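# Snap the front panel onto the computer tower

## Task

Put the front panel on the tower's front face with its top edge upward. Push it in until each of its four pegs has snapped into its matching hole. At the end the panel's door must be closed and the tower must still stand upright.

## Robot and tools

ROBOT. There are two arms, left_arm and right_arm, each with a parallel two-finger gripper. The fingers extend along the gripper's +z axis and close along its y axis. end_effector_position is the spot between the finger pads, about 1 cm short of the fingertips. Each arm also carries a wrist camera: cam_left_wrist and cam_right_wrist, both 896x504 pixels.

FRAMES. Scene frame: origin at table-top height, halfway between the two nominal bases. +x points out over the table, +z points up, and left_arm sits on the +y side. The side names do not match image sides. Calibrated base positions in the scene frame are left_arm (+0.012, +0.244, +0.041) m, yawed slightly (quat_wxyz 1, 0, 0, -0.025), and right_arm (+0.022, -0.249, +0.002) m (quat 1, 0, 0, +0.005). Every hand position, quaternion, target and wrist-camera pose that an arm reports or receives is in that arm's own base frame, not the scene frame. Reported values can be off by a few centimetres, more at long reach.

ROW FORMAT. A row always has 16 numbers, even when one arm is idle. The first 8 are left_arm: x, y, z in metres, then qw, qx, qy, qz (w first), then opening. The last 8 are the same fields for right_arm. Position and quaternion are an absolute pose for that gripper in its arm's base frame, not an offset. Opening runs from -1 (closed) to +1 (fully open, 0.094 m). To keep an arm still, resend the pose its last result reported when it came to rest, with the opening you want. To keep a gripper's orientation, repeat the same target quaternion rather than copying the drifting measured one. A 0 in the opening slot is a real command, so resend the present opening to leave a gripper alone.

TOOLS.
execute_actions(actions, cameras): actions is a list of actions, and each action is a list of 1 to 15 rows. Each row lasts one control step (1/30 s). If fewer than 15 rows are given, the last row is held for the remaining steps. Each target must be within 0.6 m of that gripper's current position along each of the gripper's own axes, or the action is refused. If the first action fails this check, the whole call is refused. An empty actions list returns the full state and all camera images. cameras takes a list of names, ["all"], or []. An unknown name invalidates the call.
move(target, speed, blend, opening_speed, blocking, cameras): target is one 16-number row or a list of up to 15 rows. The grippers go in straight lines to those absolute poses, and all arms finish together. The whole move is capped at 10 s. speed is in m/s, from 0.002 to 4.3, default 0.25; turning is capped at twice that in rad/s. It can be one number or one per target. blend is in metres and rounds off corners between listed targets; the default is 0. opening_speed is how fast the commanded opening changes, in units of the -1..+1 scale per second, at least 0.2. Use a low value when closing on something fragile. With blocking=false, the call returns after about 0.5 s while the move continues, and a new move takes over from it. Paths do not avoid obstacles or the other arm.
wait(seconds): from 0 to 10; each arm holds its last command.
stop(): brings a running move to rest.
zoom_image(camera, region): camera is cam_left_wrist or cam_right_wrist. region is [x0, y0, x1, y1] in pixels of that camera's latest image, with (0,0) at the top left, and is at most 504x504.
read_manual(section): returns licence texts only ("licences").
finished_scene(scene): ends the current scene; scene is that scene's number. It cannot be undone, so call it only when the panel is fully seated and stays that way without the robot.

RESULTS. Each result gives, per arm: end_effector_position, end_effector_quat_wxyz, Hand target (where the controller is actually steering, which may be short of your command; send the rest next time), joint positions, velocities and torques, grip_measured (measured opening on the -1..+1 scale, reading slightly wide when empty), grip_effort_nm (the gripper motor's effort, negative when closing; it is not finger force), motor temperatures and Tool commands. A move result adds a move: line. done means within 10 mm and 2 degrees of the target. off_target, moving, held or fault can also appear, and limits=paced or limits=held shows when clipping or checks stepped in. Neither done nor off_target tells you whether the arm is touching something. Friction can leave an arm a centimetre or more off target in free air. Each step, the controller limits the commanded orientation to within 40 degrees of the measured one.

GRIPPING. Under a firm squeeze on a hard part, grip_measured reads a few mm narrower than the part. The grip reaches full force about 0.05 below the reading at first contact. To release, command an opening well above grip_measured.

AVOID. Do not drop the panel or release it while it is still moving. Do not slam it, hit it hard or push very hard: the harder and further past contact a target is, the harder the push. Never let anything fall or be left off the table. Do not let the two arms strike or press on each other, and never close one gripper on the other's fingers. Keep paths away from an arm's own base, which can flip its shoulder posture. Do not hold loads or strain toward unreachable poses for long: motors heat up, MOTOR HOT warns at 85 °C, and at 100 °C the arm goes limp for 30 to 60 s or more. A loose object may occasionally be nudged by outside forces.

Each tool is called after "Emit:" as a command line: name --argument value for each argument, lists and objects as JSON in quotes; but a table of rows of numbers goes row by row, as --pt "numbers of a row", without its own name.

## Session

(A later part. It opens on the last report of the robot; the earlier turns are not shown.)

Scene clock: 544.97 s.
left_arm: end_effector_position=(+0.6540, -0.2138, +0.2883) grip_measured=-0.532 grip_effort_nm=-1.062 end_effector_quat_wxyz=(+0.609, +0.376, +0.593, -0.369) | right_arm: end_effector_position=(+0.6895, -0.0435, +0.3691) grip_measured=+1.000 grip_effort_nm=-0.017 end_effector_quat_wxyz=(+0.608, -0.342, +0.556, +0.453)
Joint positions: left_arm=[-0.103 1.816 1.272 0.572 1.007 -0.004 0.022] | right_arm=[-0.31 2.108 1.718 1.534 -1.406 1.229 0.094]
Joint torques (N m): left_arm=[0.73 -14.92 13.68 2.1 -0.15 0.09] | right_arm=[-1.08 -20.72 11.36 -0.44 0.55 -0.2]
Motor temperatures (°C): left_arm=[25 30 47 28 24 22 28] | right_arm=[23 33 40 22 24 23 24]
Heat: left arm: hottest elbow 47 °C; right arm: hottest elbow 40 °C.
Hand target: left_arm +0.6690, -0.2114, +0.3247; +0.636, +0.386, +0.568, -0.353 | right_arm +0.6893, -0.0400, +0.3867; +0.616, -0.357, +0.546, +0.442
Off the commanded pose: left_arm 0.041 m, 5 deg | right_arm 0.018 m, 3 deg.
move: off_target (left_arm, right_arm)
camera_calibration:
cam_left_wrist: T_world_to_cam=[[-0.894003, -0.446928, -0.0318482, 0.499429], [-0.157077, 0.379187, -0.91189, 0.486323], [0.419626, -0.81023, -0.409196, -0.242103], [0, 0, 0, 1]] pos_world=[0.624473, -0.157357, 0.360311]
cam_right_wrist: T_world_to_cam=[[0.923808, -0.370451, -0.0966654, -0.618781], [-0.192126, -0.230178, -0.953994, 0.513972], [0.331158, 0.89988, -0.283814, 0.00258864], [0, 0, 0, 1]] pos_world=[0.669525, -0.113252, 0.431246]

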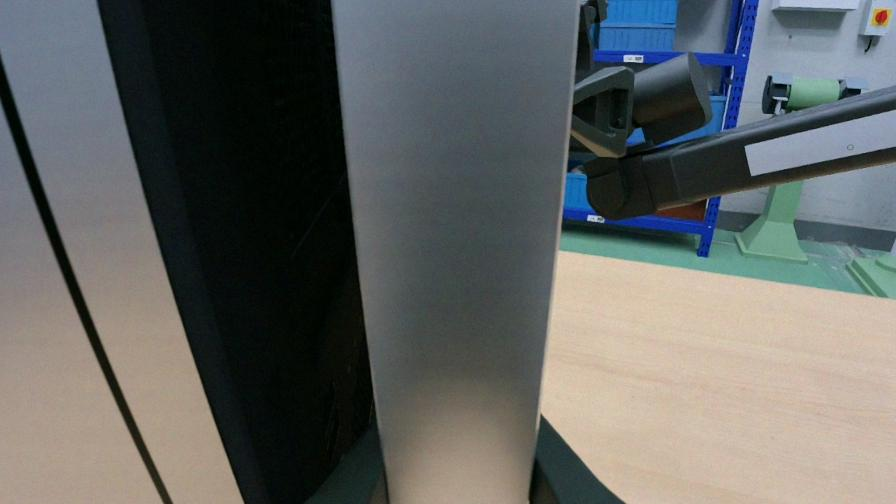

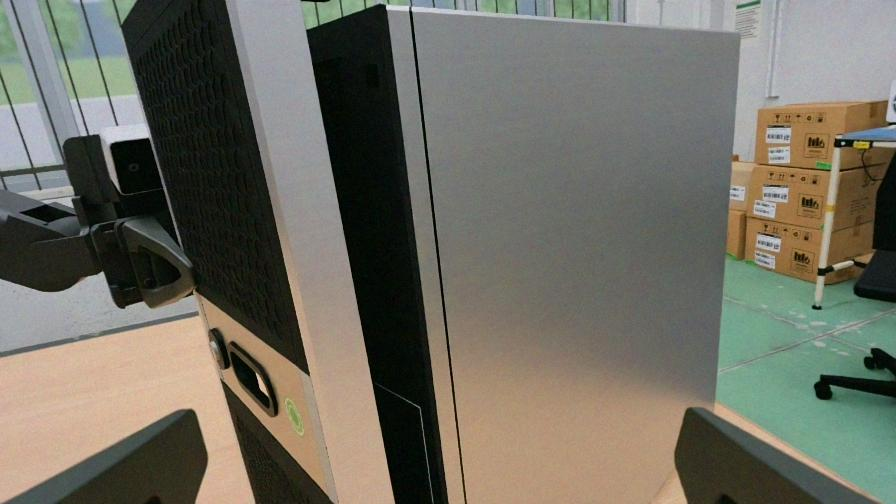

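Emit:
move --target '[0.6725,-0.2123,0.299,0.6354,0.3863,0.5672,-0.3529,-1,0.69,-0.06,0.43,0.62,-0.36,0.55,0.445,1]' --speed 0.08 --cameras '["cam_right_wrist"]'

Emit:
zoom_image --camera "cam_right_wrist" --region '[200, 0, 450, 200]'

Scene clock: 553.40 s.
left_arm: end_effector_position=(+0.6564, -0.2169, +0.2741) grip_measured=-0.532 grip_effort_nm=-1.057 end_effector_quat_wxyz=(+0.607, +0.379, +0.590, -0.372) | right_arm: end_effector_position=(+0.6906, -0.0535, +0.4090) grip_measured=+1.000 grip_effort_nm=-0.002 end_effector_quat_wxyz=(+0.605, -0.344, +0.555, +0.455)
Joint positions: left_arm=[-0.106 1.845 1.272 0.601 1.015 -0.004 0.022] | right_arm=[-0.324 2.108 1.822 1.544 -1.416 1.345 0.094]
Joint torques (N m): left_arm=[0.91 -14.8 11.86 3.14 -0.52 0.08] | right_arm=[-2.14 -20.72 13.11 0.09 0.64 0.06]
Heat: left arm: hottest elbow 45 °C; right arm: hottest elbow 40 °C.
Hand target: left_arm +0.6704, -0.2117, +0.2989; +0.635, +0.387, +0.568, -0.353 | right_arm +0.6888, -0.0597, +0.4295; +0.616, -0.356, +0.547, +0.441
Off the commanded pose: left_arm 0.030 m, 5 deg | right_arm 0.022 m, 3 deg.
move: off_target (left_arm, right_arm)
camera_calibration:
cam_right_wrist: T_world_to_cam=[[0.926039, -0.364659, -0.0973387, -0.620682], [-0.191912, -0.232866, -0.953385, 0.549466], [0.324993, 0.901553, -0.285626, 0.0276926], [0, 0, 0, 1]] pos_world=[0.671225, -0.123352, 0.471346]
Images, in order (width x height): cam_right_wrist 896x504.

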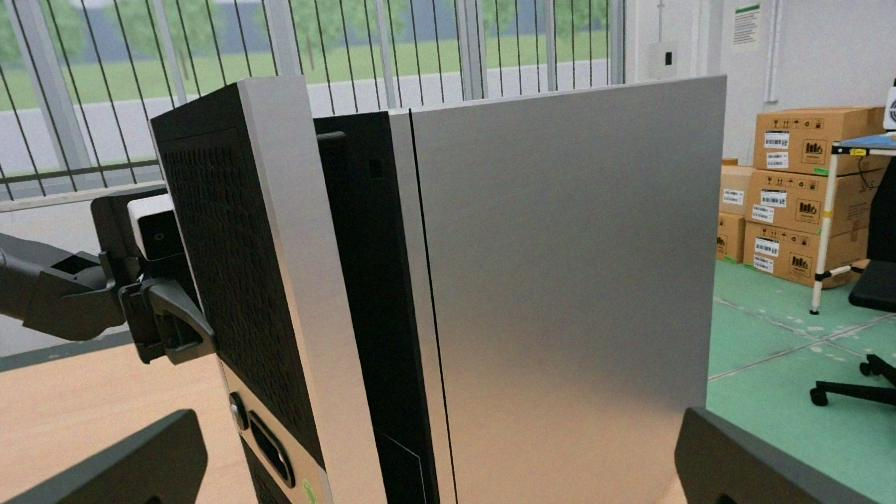

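Scaled by 2.016 from the camera's 896x504 image, which has a finer 1280x720 frame.

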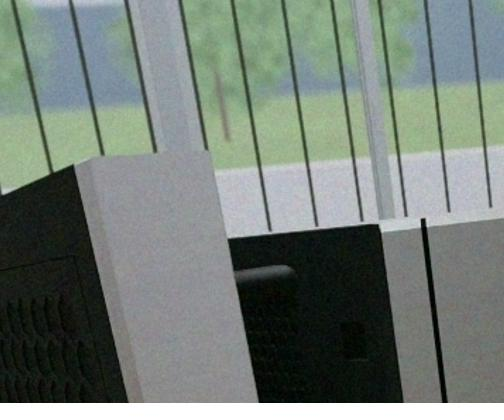

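Emit:
move --target '[0.690,-0.198,0.281,0.6354,0.3863,0.5672,-0.3529,-1,0.69,-0.06,0.43,0.62,-0.36,0.55,0.445,1]' --speed 0.06 --cameras '["all"]'

Emit:
zoom_image --camera "cam_right_wrist" --region '[250, 50, 450, 210]'

Scene clock: 573.17 s.
left_arm: end_effector_position=(+0.6581, -0.2194, +0.2505) grip_measured=-0.532 grip_effort_nm=-1.067 end_effector_quat_wxyz=(+0.599, +0.389, +0.586, -0.383) | right_arm: end_effector_position=(+0.6906, -0.0535, +0.4092) grip_measured=+1.000 grip_effort_nm=-0.007 end_effector_quat_wxyz=(+0.605, -0.343, +0.556, +0.455)
Joint positions: left_arm=[-0.104 1.892 1.276 0.636 1.05 -0.001 0.022] | right_arm=[-0.324 2.108 1.822 1.544 -1.416 1.346 0.094]
Joint torques (N m): left_arm=[3.02 -14.68 13.39 2.91 -0.87 0] | right_arm=[-2.08 -20.19 13.18 0.27 0.62 0.11]
Heat: left arm: hottest elbow 43 °C; right arm: hottest elbow 43 °C.
Hand target: left_arm +0.6852, -0.1966, +0.2811; +0.635, +0.387, +0.568, -0.352 | right_arm +0.6888, -0.0597, +0.4295; +0.616, -0.357, +0.547, +0.441
Off the commanded pose: left_arm 0.049 m, 6 deg | right_arm 0.022 m, 3 deg.
move: off_target (left_arm, right_arm)
camera_calibration:
cam_left_wrist: T_world_to_cam=[[-0.913202, -0.406573, -0.0275814, 0.51978], [-0.145595, 0.388738, -0.909772, 0.448627], [0.380611, -0.826789, -0.414191, -0.240392], [0, 0, 0, 1]] pos_world=[0.631477, -0.161823, 0.322916]
cam_right_wrist: T_world_to_cam=[[0.926015, -0.364412, -0.0984871, -0.620076], [-0.192897, -0.232542, -0.953266, 0.550302], [0.324479, 0.901736, -0.285631, 0.0281208], [0, 0, 0, 1]] pos_world=[0.671227, -0.123352, 0.471547]

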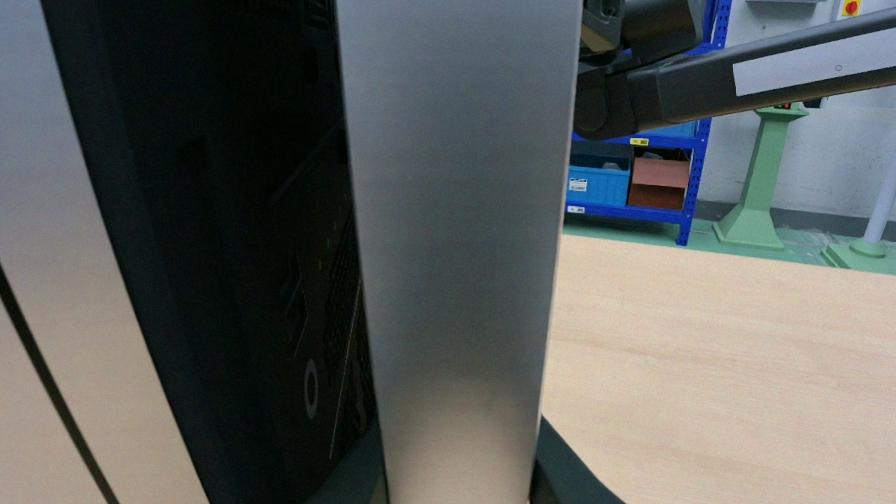

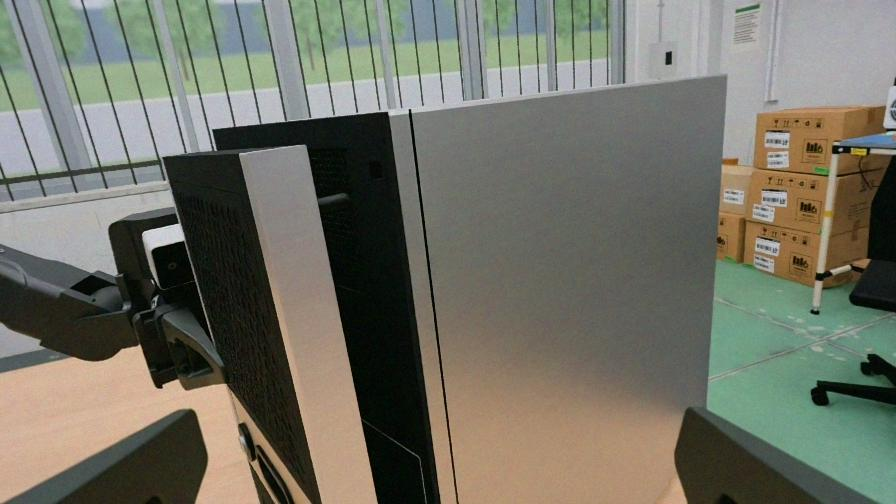

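Scaled by 2.520 from the camera's 896x504 image, which has a finer 1280x720 frame.

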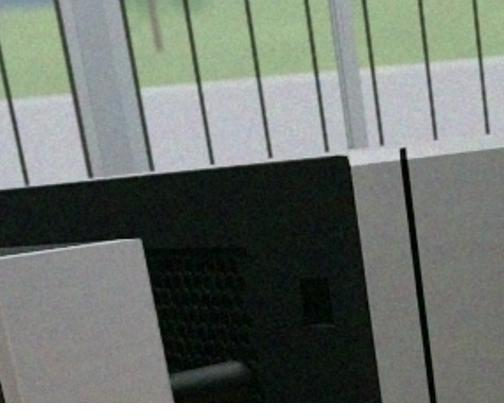

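Emit:
move --pt "0.64 -0.22 0.30 0.6354 0.3863 0.5672 -0.3529 -1 0.65 -0.1 0.40 0.62 -0.36 0.55 0.445 1" --pt "0.592 -0.256 0.325 0.6354 0.3863 0.5672 -0.3529 -1 0.5 -0.16 0.35 0.62 -0.36 0.55 0.445 1" --pt "0.592 -0.256 0.325 0.6354 0.3863 0.5672 -0.3529 -1 0.40 -0.12 0.32 0.6396 -0.3306 0.5965 0.3544 1" --speed 0.1 --cameras '["all"]'

Scene clock: 641.30 s.
left_arm: end_effector_position=(+0.5964, -0.2539, +0.2901) grip_measured=-0.532 grip_effort_nm=-1.062 end_effector_quat_wxyz=(+0.614, +0.375, +0.592, -0.364) | right_arm: end_effector_position=(+0.4049, -0.1166, +0.3156) grip_measured=+1.000 grip_effort_nm=-0.007 end_effector_quat_wxyz=(+0.641, -0.279, +0.645, +0.310)
Joint positions: left_arm=[-0.191 1.697 1.106 0.621 0.909 0.006 0.022] | right_arm=[-0.699 1.46 0.729 1.55 -1.552 0.86 0.094]
Joint torques (N m): left_arm=[-0.56 -16.79 9.36 2.14 -0.13 0.13] | right_arm=[-2.26 -11.4 6.93 0.54 0.51 -0.18]
Motor temperatures (°C): left_arm=[25 31 45 28 25 22 28] | right_arm=[23 37 45 22 24 23 24]
Heat: left arm: hottest elbow 45 °C; right arm: hottest elbow 45 °C.
Hand target: left_arm +0.5914, -0.2559, +0.3244; +0.636, +0.386, +0.567, -0.353 | right_arm +0.4006, -0.1194, +0.3199; +0.648, -0.286, +0.642, +0.295
Off the commanded pose: left_arm 0.035 m, 4 deg | right_arm 0.007 m, 10 deg.
joint sent to its limit (right arm) — joint 4 (wrist pitch), upper limit; joint 5 (wrist yaw), lower limit. The joint targets are off in orientation, not in position.
move: off_target (left_arm, right_arm)
camera_calibration:
cam_left_wrist: T_world_to_cam=[[-0.889071, -0.455903, -0.0413011, 0.42757], [-0.151885, 0.378897, -0.91289, 0.491341], [0.431838, -0.805351, -0.406111, -0.256571], [0, 0, 0, 1]] pos_world=[0.565565, -0.197867, 0.362003]
cam_right_wrist: T_world_to_cam=[[0.745237, -0.665058, -0.0481751, -0.365458], [-0.307116, -0.278217, -0.910096, 0.418605], [0.591863, 0.693032, -0.411587, 0.0581463], [0, 0, 0, 1]] pos_world=[0.366498, -0.166885, 0.387298]

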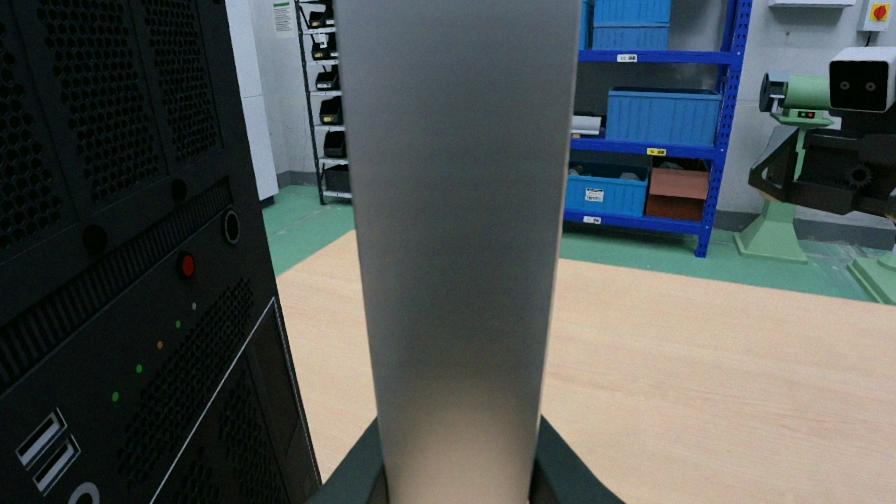

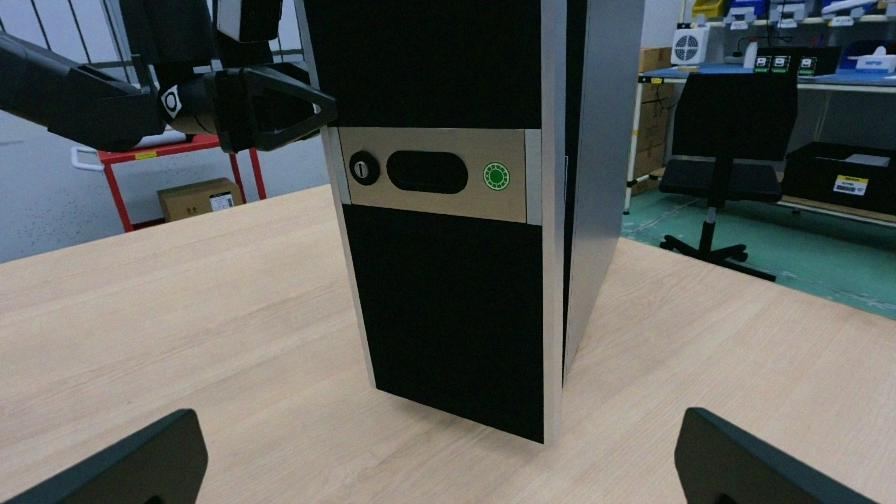

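Emit:
move --pt "0.592 -0.256 0.325 0.6354 0.3863 0.5672 -0.3529 -1 0.42 0.02 0.31 0.387 0.387 0.592 0.592 -1" --pt "0.592 -0.256 0.325 0.6354 0.3863 0.5672 -0.3529 -1 0.54 0.095 0.302 0.387 0.387 0.592 0.592 -1" --speed 0.12 --cameras '["cam_right_wrist"]'

Scene clock: 670.43 s.
left_arm: end_effector_position=(+0.5957, -0.2537, +0.2887) grip_measured=-0.532 grip_effort_nm=-1.062 end_effector_quat_wxyz=(+0.613, +0.375, +0.593, -0.364) | right_arm: end_effector_position=(+0.5259, +0.0884, +0.2755) grip_measured=-0.986 grip_effort_nm=-0.769 end_effector_quat_wxyz=(+0.376, +0.402, +0.604, +0.576)
Joint positions: left_arm=[-0.191 1.696 1.103 0.621 0.908 0.006 0.022] | right_arm=[0.057 1.299 0.671 0.57 -0.348 1.56 0.001]
Joint torques (N m): left_arm=[-0.5 -16.67 9.57 2.1 -0.12 0.12] | right_arm=[-0.79 -9.17 13.52 2.14 0.13 -0.05]
Heat: left arm: hottest elbow 43 °C; right arm: hottest elbow 41 °C.
Hand target: left_arm +0.5912, -0.2559, +0.3247; +0.636, +0.386, +0.567, -0.353 | right_arm +0.5381, +0.0947, +0.3019; +0.387, +0.387, +0.592, +0.592
Off the commanded pose: left_arm 0.037 m, 4 deg | right_arm 0.031 m, 3 deg.
move: off_target (left_arm, right_arm)
camera_calibration:
cam_right_wrist: T_world_to_cam=[[-0.0709077, -0.0144365, -0.997378, 0.311949], [-0.745129, 0.665511, 0.0433414, 0.360474], [0.66314, 0.746249, -0.0579469, -0.311792], [0, 0, 0, 1]] pos_world=[0.497481, -0.00272181, 0.27744]
Images, in order (width x height): cam_right_wrist 896x504.

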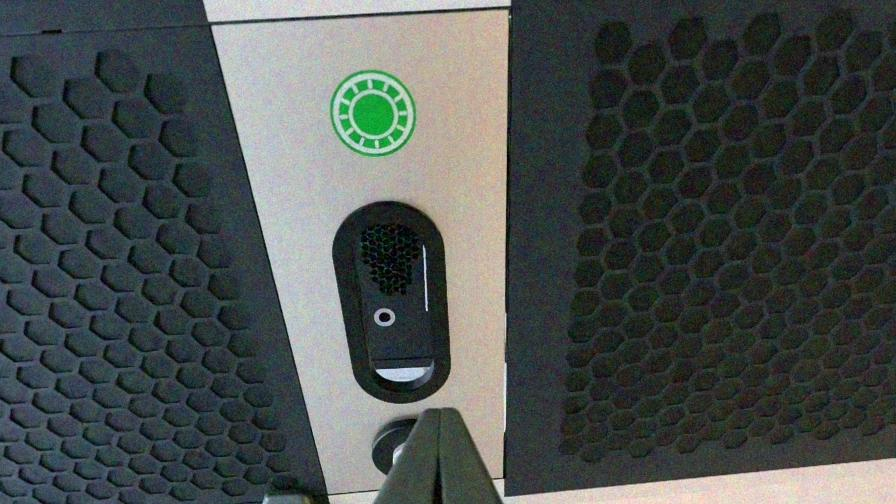

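Emit:
move --target '[0.592,-0.256,0.325,0.6354,0.3863,0.5672,-0.3529,-1,0.585,0.119,0.316,0.3977,0.3717,0.5796,0.6074,-1]' --speed 0.06 --cameras '["cam_right_wrist"]'

Scene clock: 688.70 s.
left_arm: end_effector_position=(+0.5957, -0.2537, +0.2887) grip_measured=-0.532 grip_effort_nm=-1.067 end_effector_quat_wxyz=(+0.613, +0.375, +0.593, -0.364) | right_arm: end_effector_position=(+0.5718, +0.1107, +0.2898) grip_measured=-0.986 grip_effort_nm=-0.759 end_effector_quat_wxyz=(+0.388, +0.386, +0.593, +0.590)
Joint positions: left_arm=[-0.191 1.696 1.103 0.621 0.908 0.006 0.022] | right_arm=[0.102 1.423 0.794 0.626 -0.309 1.566 0.001]
Joint torques (N m): left_arm=[-0.38 -16.56 9.5 2.11 -0.13 0.11] | right_arm=[-0.21 -10.7 13.59 2.19 0.11 -0.01]
Motor temperatures (°C): left_arm=[25 32 41 27 25 22 28] | right_arm=[23 32 42 22 24 23 25]
Heat: left arm: hottest elbow 41 °C; right arm: hottest elbow 42 °C.
Hand target: left_arm +0.5912, -0.2559, +0.3247; +0.636, +0.386, +0.567, -0.353 | right_arm +0.5830, +0.1186, +0.3160; +0.397, +0.372, +0.579, +0.607
Off the commanded pose: left_arm 0.037 m, 4 deg | right_arm 0.030 m, 3 deg.
move: off_target (left_arm, right_arm)
camera_calibration:
cam_right_wrist: T_world_to_cam=[[-0.0179376, -0.00621278, -0.99982, 0.299301], [-0.750687, 0.660592, 0.00936307, 0.392759], [0.660414, 0.75072, -0.0165133, -0.368944], [0, 0, 0, 1]] pos_world=[0.543864, 0.0193798, 0.289477]
Images, in order (width x height): cam_right_wrist 896x504.

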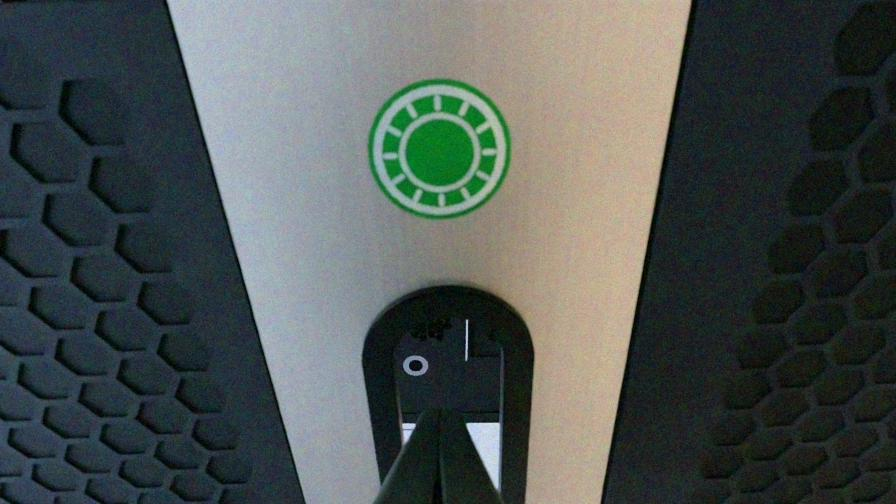

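Emit:
move --pt "0.592 -0.256 0.325 0.6354 0.3863 0.5672 -0.3529 -1 0.52 0.08 0.316 0.3977 0.3717 0.5796 0.6074 -1" --pt "0.592 -0.256 0.325 0.6354 0.3863 0.5672 -0.3529 -1 0.50 0.02 0.316 0.71 -0.141 0.674 0.1484 -1" --pt "0.592 -0.256 0.325 0.6354 0.3863 0.5672 -0.3529 -1 0.578 0.046 0.315 0.71 -0.141 0.674 0.1484 0.9" --speed 0.12 --cameras '["cam_right_wrist"]'

Scene clock: 722.63 s.
left_arm: end_effector_position=(+0.5957, -0.2537, +0.2887) grip_measured=-0.532 grip_effort_nm=-1.067 end_effector_quat_wxyz=(+0.613, +0.375, +0.593, -0.364) | right_arm: end_effector_position=(+0.5644, +0.0406, +0.2901) grip_measured=+0.897 grip_effort_nm=0.125 end_effector_quat_wxyz=(+0.691, -0.128, +0.694, +0.155)
Joint positions: left_arm=[-0.191 1.696 1.103 0.621 0.908 0.006 0.022] | right_arm=[-0.065 1.401 0.769 0.636 -0.467 0.039 0.089]
Joint torques (N m): left_arm=[-0.09 -16.62 9.44 2.19 -0.11 0.11] | right_arm=[-0.44 -10.17 13.44 1.95 0.13 -0.2]
Heat: left arm: hottest elbow 40 °C; right arm: hottest elbow 44 °C.
Hand target: left_arm +0.5912, -0.2559, +0.3247; +0.636, +0.386, +0.567, -0.353 | right_arm +0.5762, +0.0460, +0.3149; +0.710, -0.141, +0.674, +0.148
Off the commanded pose: left_arm 0.037 m, 4 deg | right_arm 0.029 m, 4 deg.
move: off_target (left_arm, right_arm); target 3's new opening was sent with right_arm's hand 0.030 m and 4 deg from that target
camera_calibration:
cam_right_wrist: T_world_to_cam=[[0.376031, -0.925591, -0.0433824, -0.163382], [-0.405489, -0.122275, -0.905885, 0.536006], [0.833174, 0.358232, -0.421296, -0.275531], [0, 0, 0, 1]] pos_world=[0.508347, 0.013019, 0.362392]
Images, in order (width x height): cam_right_wrist 896x504.

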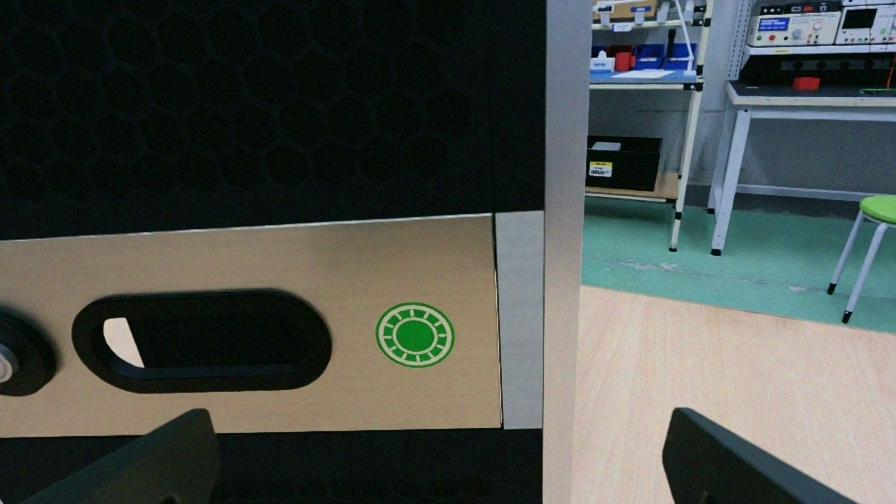

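Emit:
move --pt "0.592 -0.256 0.325 0.6354 0.3863 0.5672 -0.3529 -1 0.6 0.0555 0.3135 0.71 -0.141 0.674 0.1484 0.9" --pt "0.592 -0.256 0.325 0.6354 0.3863 0.5672 -0.3529 -1 0.613 0.0612 0.3135 0.71 -0.141 0.674 0.1484 0.9" --speed 0.05 --cameras '["cam_right_wrist"]'

Emit:
zoom_image --camera "cam_right_wrist" --region '[100, 340, 360, 504]'

Scene clock: 738.97 s.
left_arm: end_effector_position=(+0.5958, -0.2537, +0.2887) grip_measured=-0.532 grip_effort_nm=-1.067 end_effector_quat_wxyz=(+0.613, +0.375, +0.593, -0.364) | right_arm: end_effector_position=(+0.5991, +0.0545, +0.2890) grip_measured=+0.898 grip_effort_nm=0.129 end_effector_quat_wxyz=(+0.692, -0.129, +0.694, +0.154)
Joint positions: left_arm=[-0.191 1.696 1.103 0.621 0.908 0.007 0.022] | right_arm=[-0.028 1.489 0.858 0.636 -0.43 0.037 0.089]
Joint torques (N m): left_arm=[-0.5 -16.5 9.52 2.09 -0.08 0.13] | right_arm=[-0.38 -11.81 13.45 2.06 0.16 -0.2]
Heat: left arm: hottest elbow 39 °C; right arm: hottest elbow 44 °C.
Hand target: left_arm +0.5912, -0.2559, +0.3247; +0.636, +0.386, +0.567, -0.353 | right_arm +0.6111, +0.0611, +0.3134; +0.710, -0.141, +0.674, +0.149
Off the commanded pose: left_arm 0.037 m, 4 deg | right_arm 0.029 m, 3 deg.
move: off_target (left_arm, right_arm)
camera_calibration:
cam_right_wrist: T_world_to_cam=[[0.375806, -0.925802, -0.0407542, -0.164301], [-0.403636, -0.123942, -0.906486, 0.550006], [0.834175, 0.357113, -0.420265, -0.310722], [0, 0, 0, 1]] pos_world=[0.542944, 0.0270217, 0.361291]
Images, in order (width x height): cam_right_wrist 896x504.

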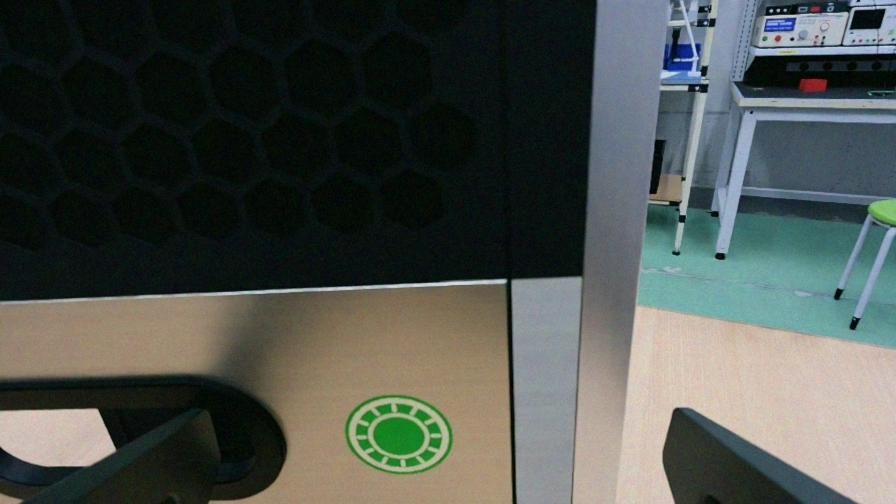

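Scaled by 1.938 from the camera's 896x504 image, which has a finer 1280x720 frame.

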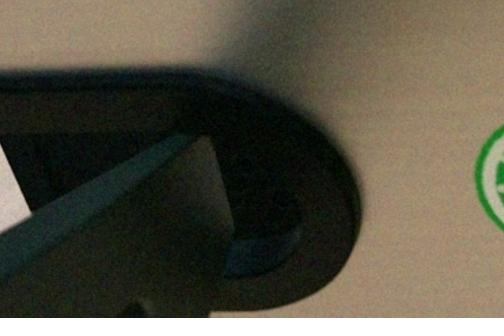

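Emit:
move --pt "0.592 -0.256 0.325 0.6354 0.3863 0.5672 -0.3529 -1 0.613 0.0612 0.309 0.71 -0.141 0.674 0.1484 0.9" --pt "0.592 -0.256 0.325 0.6354 0.3863 0.5672 -0.3529 -1 0.6195 0.0638 0.309 0.71 -0.141 0.674 0.1484 0.9" --speed 0.03 --cameras '["cam_right_wrist"]'

Emit:
zoom_image --camera "cam_right_wrist" --region '[100, 340, 360, 504]'

Scene clock: 749.17 s.
left_arm: end_effector_position=(+0.5961, -0.2536, +0.2884) grip_measured=-0.532 grip_effort_nm=-1.067 end_effector_quat_wxyz=(+0.613, +0.374, +0.593, -0.363) | right_arm: end_effector_position=(+0.6056, +0.0571, +0.2861) grip_measured=+0.898 grip_effort_nm=0.129 end_effector_quat_wxyz=(+0.692, -0.129, +0.694, +0.154)
Joint positions: left_arm=[-0.191 1.696 1.103 0.619 0.906 0.008 0.022] | right_arm=[-0.022 1.51 0.872 0.643 -0.425 0.036 0.089]
Joint torques (N m): left_arm=[-0.32 -16.5 9.51 2.21 0 0.12] | right_arm=[-0.32 -11.93 13.5 2.04 0.17 -0.18]
Heat: left arm: hottest elbow 39 °C; right arm: hottest elbow 46 °C.
Hand target: left_arm +0.5912, -0.2559, +0.3247; +0.636, +0.386, +0.567, -0.353 | right_arm +0.6177, +0.0637, +0.3088; +0.710, -0.141, +0.674, +0.148
Off the commanded pose: left_arm 0.037 m, 4 deg | right_arm 0.028 m, 3 deg.
move: off_target (left_arm, right_arm)
camera_calibration:
cam_right_wrist: T_world_to_cam=[[0.376103, -0.925704, -0.0402315, -0.164807], [-0.403132, -0.124384, -0.90665, 0.550118], [0.834285, 0.357212, -0.419962, -0.318463], [0, 0, 0, 1]] pos_world=[0.549443, 0.0296223, 0.358391]
Images, in order (width x height): cam_right_wrist 896x504.

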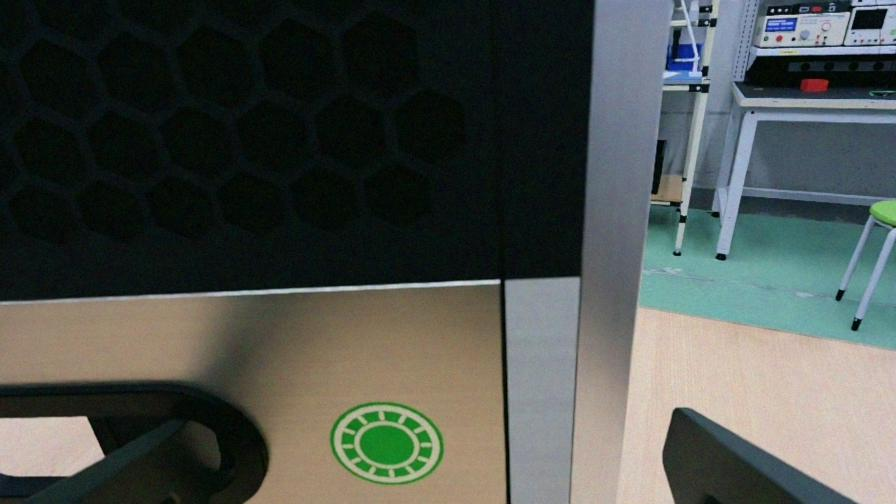

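Scaled by 1.938 from the camera's 896x504 image, which has a finer 1280x720 frame.

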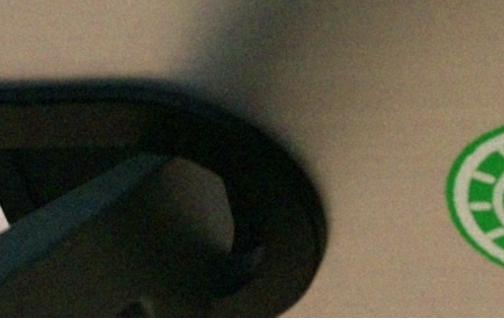

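Emit:
move --target '[0.592,-0.256,0.325,0.6354,0.3863,0.5672,-0.3529,-1,0.6195,0.0638,0.309,0.71,-0.141,0.674,0.1484,0.2]' --opening_speed 0.2 --cameras '["cam_right_wrist"]'

Emit:
zoom_image --camera "cam_right_wrist" --region '[100, 340, 360, 504]'

Scene clock: 759.13 s.
left_arm: end_effector_position=(+0.5965, -0.2533, +0.2884) grip_measured=-0.532 grip_effort_nm=-1.062 end_effector_quat_wxyz=(+0.614, +0.374, +0.593, -0.362) | right_arm: end_effector_position=(+0.6054, +0.0605, +0.2863) grip_measured=+0.580 grip_effort_nm=-1.018 end_effector_quat_wxyz=(+0.692, -0.132, +0.693, +0.156)
Joint positions: left_arm=[-0.191 1.696 1.103 0.619 0.903 0.01 0.022] | right_arm=[-0.017 1.51 0.873 0.643 -0.426 0.036 0.074]
Joint torques (N m): left_arm=[-0.15 -16.67 9.57 2.1 0.12 0.07] | right_arm=[-0.38 -11.4 13.14 2.09 0.18 -0.17]
Heat: left arm: hottest elbow 39 °C; right arm: hottest elbow 44 °C.
Hand target: left_arm +0.5912, -0.2559, +0.3246; +0.636, +0.386, +0.567, -0.353 | right_arm +0.6178, +0.0636, +0.3089; +0.710, -0.141, +0.674, +0.148
Off the commanded pose: left_arm 0.037 m, 4 deg | right_arm 0.027 m, 3 deg.
move: off_target (left_arm, right_arm)
camera_calibration:
cam_right_wrist: T_world_to_cam=[[0.382121, -0.923276, -0.0393007, -0.165612], [-0.401686, -0.127647, -0.906838, 0.549932], [0.832245, 0.362309, -0.419644, -0.318602], [0, 0, 0, 1]] pos_world=[0.549339, 0.0327242, 0.358491]
Images, in order (width x height): cam_right_wrist 896x504.

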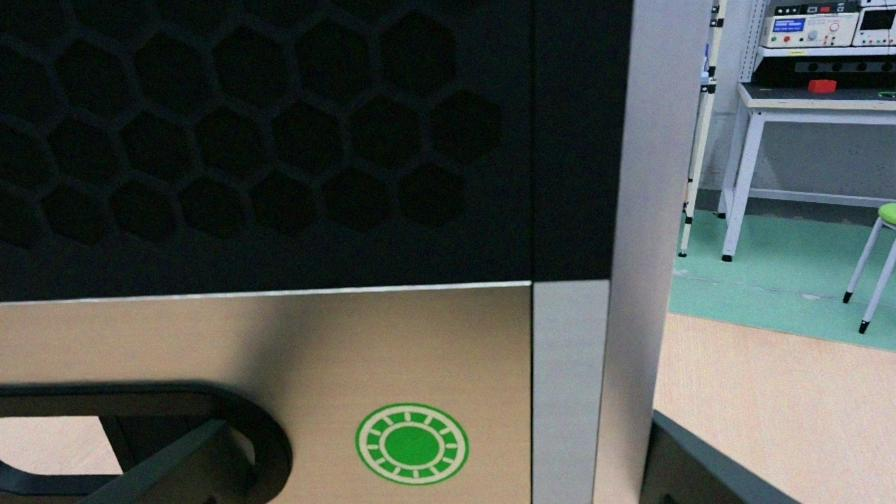

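Scaled by 1.938 from the camera's 896x504 image, which has a finer 1280x720 frame.

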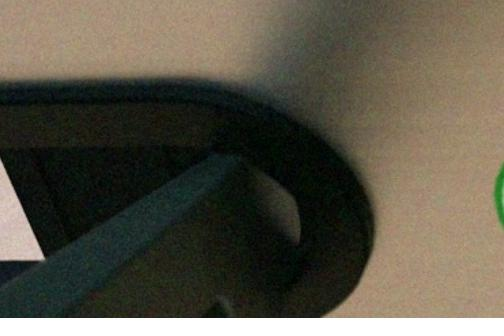

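Emit:
move --target '[0.592,-0.256,0.325,0.6354,0.3863,0.5672,-0.3529,-0.3,0.6195,0.0638,0.309,0.71,-0.141,0.674,0.1484,0.2]' --opening_speed 0.2 --cameras '["all"]'

Scene clock: 769.30 s.
left_arm: end_effector_position=(+0.5942, -0.2524, +0.2991) grip_measured=-0.303 grip_effort_nm=0.051 end_effector_quat_wxyz=(+0.620, +0.375, +0.588, -0.358) | right_arm: end_effector_position=(+0.6075, +0.0610, +0.2774) grip_measured=+0.577 grip_effort_nm=-1.013 end_effector_quat_wxyz=(+0.687, -0.134, +0.697, +0.155)
Joint positions: left_arm=[-0.191 1.679 1.103 0.619 0.901 0.01 0.033] | right_arm=[-0.017 1.526 0.873 0.643 -0.429 0.027 0.074]
Joint torques (N m): left_arm=[-0.38 -15.15 9.7 2.07 0.23 0.09] | right_arm=[-0.85 -12.57 13.08 1.95 0.33 -0.11]
Heat: left arm: hottest elbow 39 °C; right arm: hottest elbow 44 °C.
Hand target: left_arm +0.5916, -0.2557, +0.3248; +0.636, +0.386, +0.567, -0.353 | right_arm +0.6175, +0.0636, +0.3090; +0.710, -0.141, +0.674, +0.149
Off the commanded pose: left_arm 0.026 m, 3 deg | right_arm 0.034 m, 4 deg.
move: off_target (left_arm, right_arm)
camera_calibration:
cam_left_wrist: T_world_to_cam=[[-0.884436, -0.463398, -0.055098, 0.426107], [-0.140349, 0.376736, -0.915627, 0.491984], [0.445057, -0.80208, -0.398236, -0.260051], [0, 0, 0, 1]] pos_world=[0.561651, -0.196473, 0.370389]
cam_right_wrist: T_world_to_cam=[[0.384589, -0.922345, -0.0370207, -0.168562], [-0.412025, -0.135637, -0.901021, 0.547968], [0.826031, 0.361777, -0.432193, -0.316998], [0, 0, 0, 1]] pos_world=[0.552454, 0.0335349, 0.350485]

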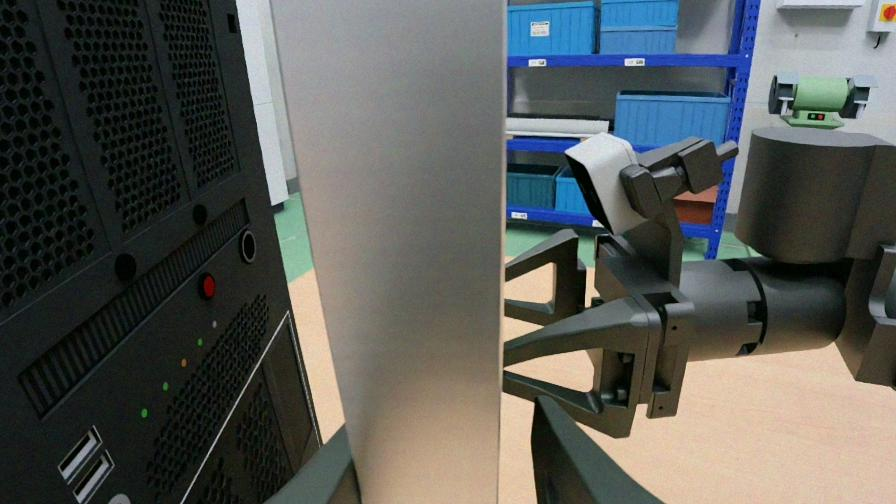

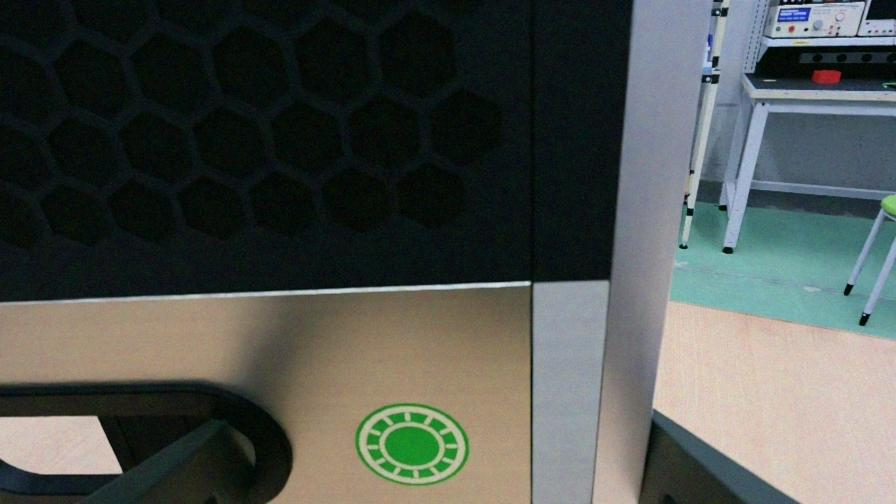

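Emit:
move --pt "0.592 -0.256 0.325 0.6354 0.3863 0.5672 -0.3529 0.0 0.6195 0.0638 0.309 0.71 -0.141 0.674 0.1484 0.2" --pt "0.51 -0.08 0.335 0.6354 0.3863 0.5672 -0.3529 0.0 0.6195 0.0638 0.309 0.71 -0.141 0.674 0.1484 0.2" --pt "0.46 0.0 0.34 0.6354 0.3863 0.5672 -0.3529 0.0 0.6195 0.0638 0.309 0.71 -0.141 0.674 0.1484 0.2" --speed 0.1 --cameras '["all"]'

Scene clock: 781.00 s.
left_arm: end_effector_position=(+0.4568, -0.0032, +0.3471) grip_measured=-0.002 grip_effort_nm=0.046 end_effector_quat_wxyz=(+0.637, +0.394, +0.565, -0.346) | right_arm: end_effector_position=(+0.6087, +0.0610, +0.2734) grip_measured=+0.574 grip_effort_nm=-1.023 end_effector_quat_wxyz=(+0.685, -0.137, +0.699, +0.150)
Joint positions: left_arm=[0.378 1.414 0.815 1.15 1.469 -0.436 0.047] | right_arm=[-0.015 1.532 0.873 0.643 -0.425 0.015 0.074]
Joint torques (N m): left_arm=[0.38 -7.18 7.43 1.73 -0.46 -0.08] | right_arm=[-1.14 -13.74 13.05 1.96 0.11 0.04]
Heat: left arm: hottest elbow 39 °C; right arm: hottest elbow 43 °C.
Hand target: left_arm +0.4598, -0.0001, +0.3400; +0.635, +0.387, +0.569, -0.351 | right_arm +0.6174, +0.0638, +0.3089; +0.710, -0.141, +0.674, +0.149
Off the commanded pose: left_arm 0.008 m, 1 deg | right_arm 0.037 m, 4 deg.
move: off_target (right_arm)
camera_calibration:
cam_left_wrist: T_world_to_cam=[[-0.883662, -0.452076, -0.121529, 0.445472], [-0.070171, 0.384591, -0.920416, 0.392461], [0.462837, -0.804809, -0.371571, 0.00258592], [0, 0, 0, 1]] pos_world=[0.419989, 0.0525316, 0.416326]
cam_right_wrist: T_world_to_cam=[[0.381798, -0.923838, -0.0274577, -0.169942], [-0.414224, -0.144479, -0.898634, 0.546048], [0.826226, 0.35447, -0.437838, -0.317816], [0, 0, 0, 1]] pos_world=[0.553658, 0.0345499, 0.346879]

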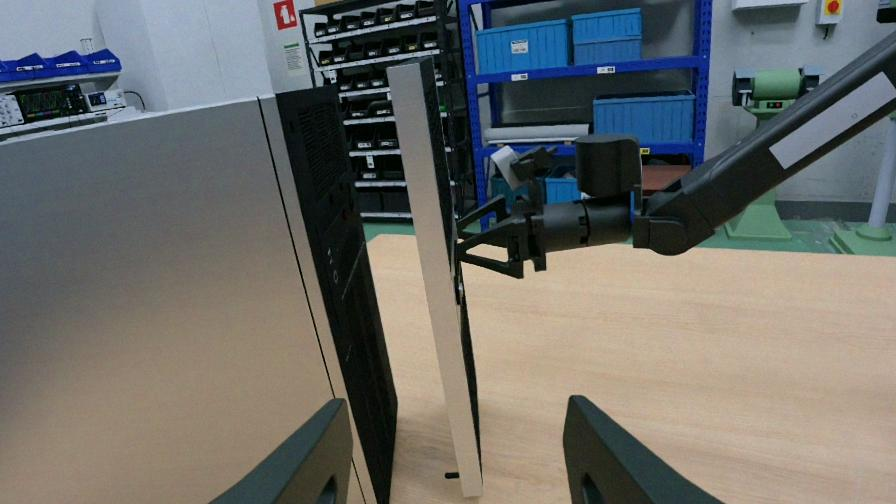

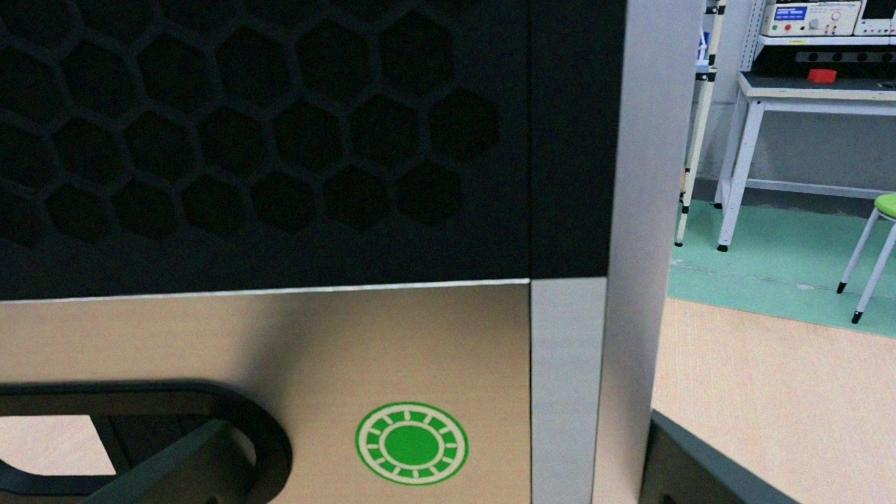

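Emit:
move --pt "0.56 0.0 0.40 0.5645 0.4347 0.5178 -0.4739 0.0 0.6394 0.0806 0.30 0.7166 -0.1488 0.6666 0.1432 0.2" --pt "0.60 -0.05 0.42 0.5645 0.4347 0.5178 -0.4739 0.0 0.6594 0.0975 0.294 0.7166 -0.1488 0.6666 0.1432 0.2" --speed 0.08 --cameras '["all"]'

Scene clock: 818.67 s.
left_arm: end_effector_position=(+0.5894, -0.0501, +0.4134) grip_measured=-0.002 grip_effort_nm=0.042 end_effector_quat_wxyz=(+0.557, +0.426, +0.553, -0.449) | right_arm: end_effector_position=(+0.6424, +0.0885, +0.2513) grip_measured=+0.574 grip_effort_nm=-1.013 end_effector_quat_wxyz=(+0.684, -0.140, +0.701, +0.145)
Joint positions: left_arm=[0.211 1.733 1.373 1.12 1.536 -0.781 0.047] | right_arm=[0.043 1.648 0.948 0.676 -0.363 0.003 0.074]
Joint torques (N m): left_arm=[0.09 -11.81 11.6 1.44 -0.65 -0.08] | right_arm=[-0.03 -13.98 14.24 2.66 0.12 -0.04]
Heat: left arm: hottest elbow 39 °C; right arm: hottest elbow 43 °C.
Hand target: left_arm +0.5993, -0.0503, +0.4196; +0.561, +0.433, +0.548, -0.445 | right_arm +0.6555, +0.0970, +0.2939; +0.716, -0.148, +0.667, +0.143
Off the commanded pose: left_arm 0.012 m, 5 deg | right_arm 0.047 m, 6 deg.
move: off_target (left_arm, right_arm)
camera_calibration:
cam_left_wrist: T_world_to_cam=[[-0.97184, -0.235384, 0.0109898, 0.557492], [-0.104361, 0.388127, -0.915678, 0.499177], [0.21127, -0.89104, -0.401762, 0.0845819], [0, 0, 0, 1]] pos_world=[0.576018, 0.0128465, 0.48494]
cam_right_wrist: T_world_to_cam=[[0.379466, -0.925056, -0.0166217, -0.159084], [-0.416404, -0.154714, -0.895919, 0.545722], [0.826204, 0.346892, -0.443906, -0.36293], [0, 0, 0, 1]] pos_world=[0.587462, 0.0631668, 0.325172]

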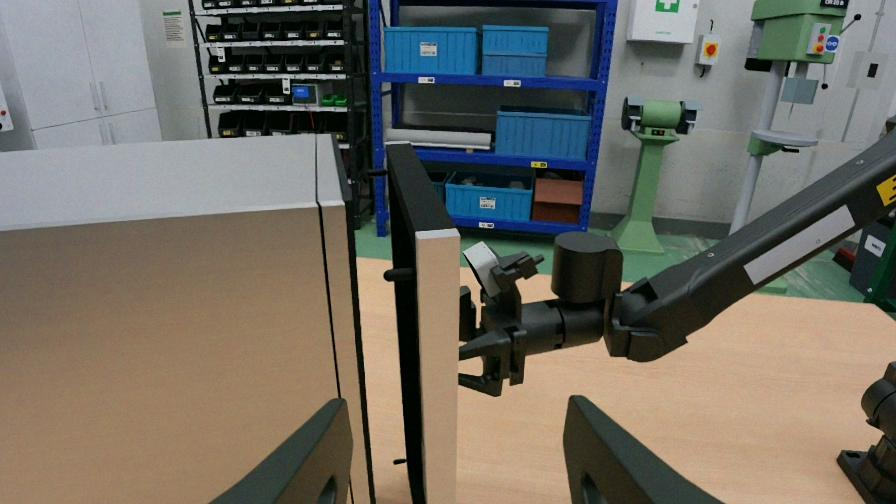

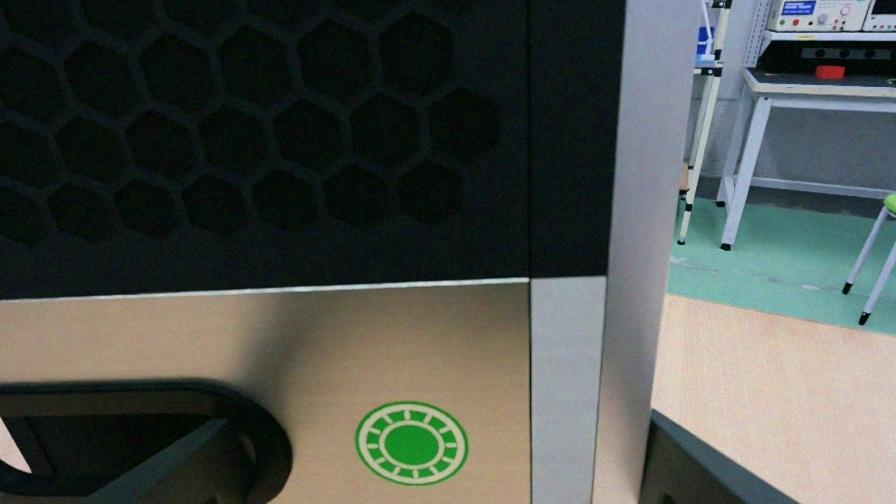

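Emit:
zoom_image --camera "cam_left_wrist" --region '[300, 120, 480, 300]'

Emit:
zoom_image --camera "cam_left_wrist" --region '[300, 384, 500, 504]'

Scaled by 2.800 from the camera's 896x504 image, which has a finer 1280x720 frame.

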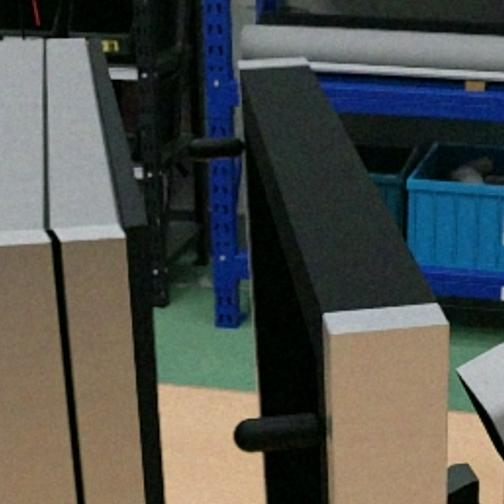

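Scaled by 2.520 from the camera's 896x504 image, which has a finer 1280x720 frame.

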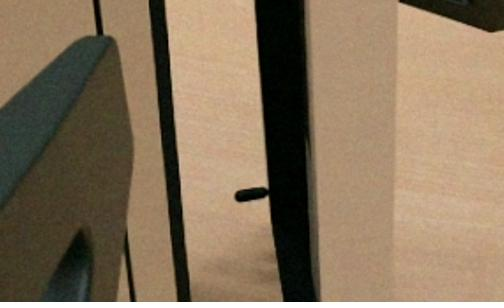

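Emit:
move --pt "0.50 -0.05 0.55 0.57 0.2 0.79 -0.1 0.0 0.6594 0.0975 0.294 0.7166 -0.1488 0.6666 0.1432 0.2" --pt "0.49 -0.22 0.60 0.449 -0.2067 0.862 0.1076 0.0 0.6594 0.0975 0.294 0.7166 -0.1488 0.6666 0.1432 0.2" --speed 0.12 --cameras '["cam_left_wrist"]'

Emit:
zoom_image --camera "cam_left_wrist" --region '[200, 100, 700, 400]'

Scene clock: 884.17 s.
left_arm: end_effector_position=(+0.4878, -0.2158, +0.5934) grip_measured=-0.002 grip_effort_nm=0.051 end_effector_quat_wxyz=(+0.461, -0.192, +0.860, +0.105) | right_arm: end_effector_position=(+0.6425, +0.0888, +0.2513) grip_measured=+0.574 grip_effort_nm=-1.018 end_effector_quat_wxyz=(+0.684, -0.141, +0.701, +0.145)
Joint positions: left_arm=[-0.657 1.653 2.358 -1.677 -0.837 -0.823 0.047] | right_arm=[0.044 1.648 0.948 0.676 -0.363 0.003 0.074]
Joint torques (N m): left_arm=[-0.26 -10.34 10.09 1.16 -0.66 -0.08] | right_arm=[-0.62 -14.51 14.22 2.65 0.17 -0.04]
Motor temperatures (°C): left_arm=[25 30 40 27 25 22 26] | right_arm=[22 31 49 23 24 23 27]
Heat: left arm: hottest elbow 40 °C; right arm: hottest elbow 49 °C.
Hand target: left_arm +0.4898, -0.2197, +0.5993; +0.465, -0.198, +0.857, +0.097 | right_arm +0.6555, +0.0972, +0.2939; +0.716, -0.149, +0.666, +0.144
Off the commanded pose: left_arm 0.008 m, 2 deg | right_arm 0.047 m, 5 deg.
joint sent to its limit (left arm) — joint 4 (wrist pitch), lower limit. The joint targets still meet the commanded pose.
move: off_target (right_arm)
camera_calibration:
cam_left_wrist: T_world_to_cam=[[0.422473, -0.906255, -0.0147692, -0.39184], [-0.777487, -0.353973, -0.519823, 0.650964], [0.465865, 0.231094, -0.854146, 0.417073], [0, 0, 0, 1]] pos_world=[0.477359, -0.221066, 0.68884]
Images, in order (width x height): cam_left_wrist 896x504.

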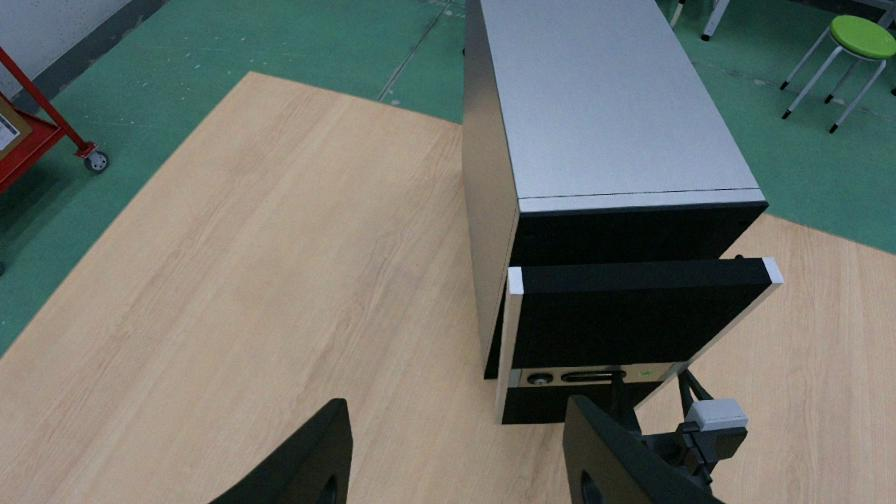

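Scaled by 1.008 from the camera's 896x504 image, which has a finer 1280x720 frame.

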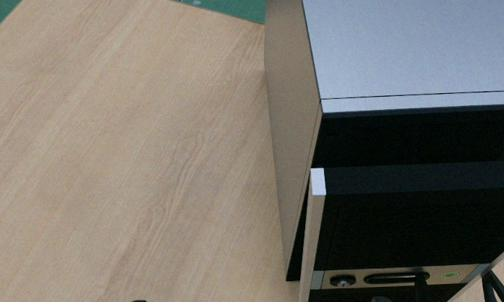

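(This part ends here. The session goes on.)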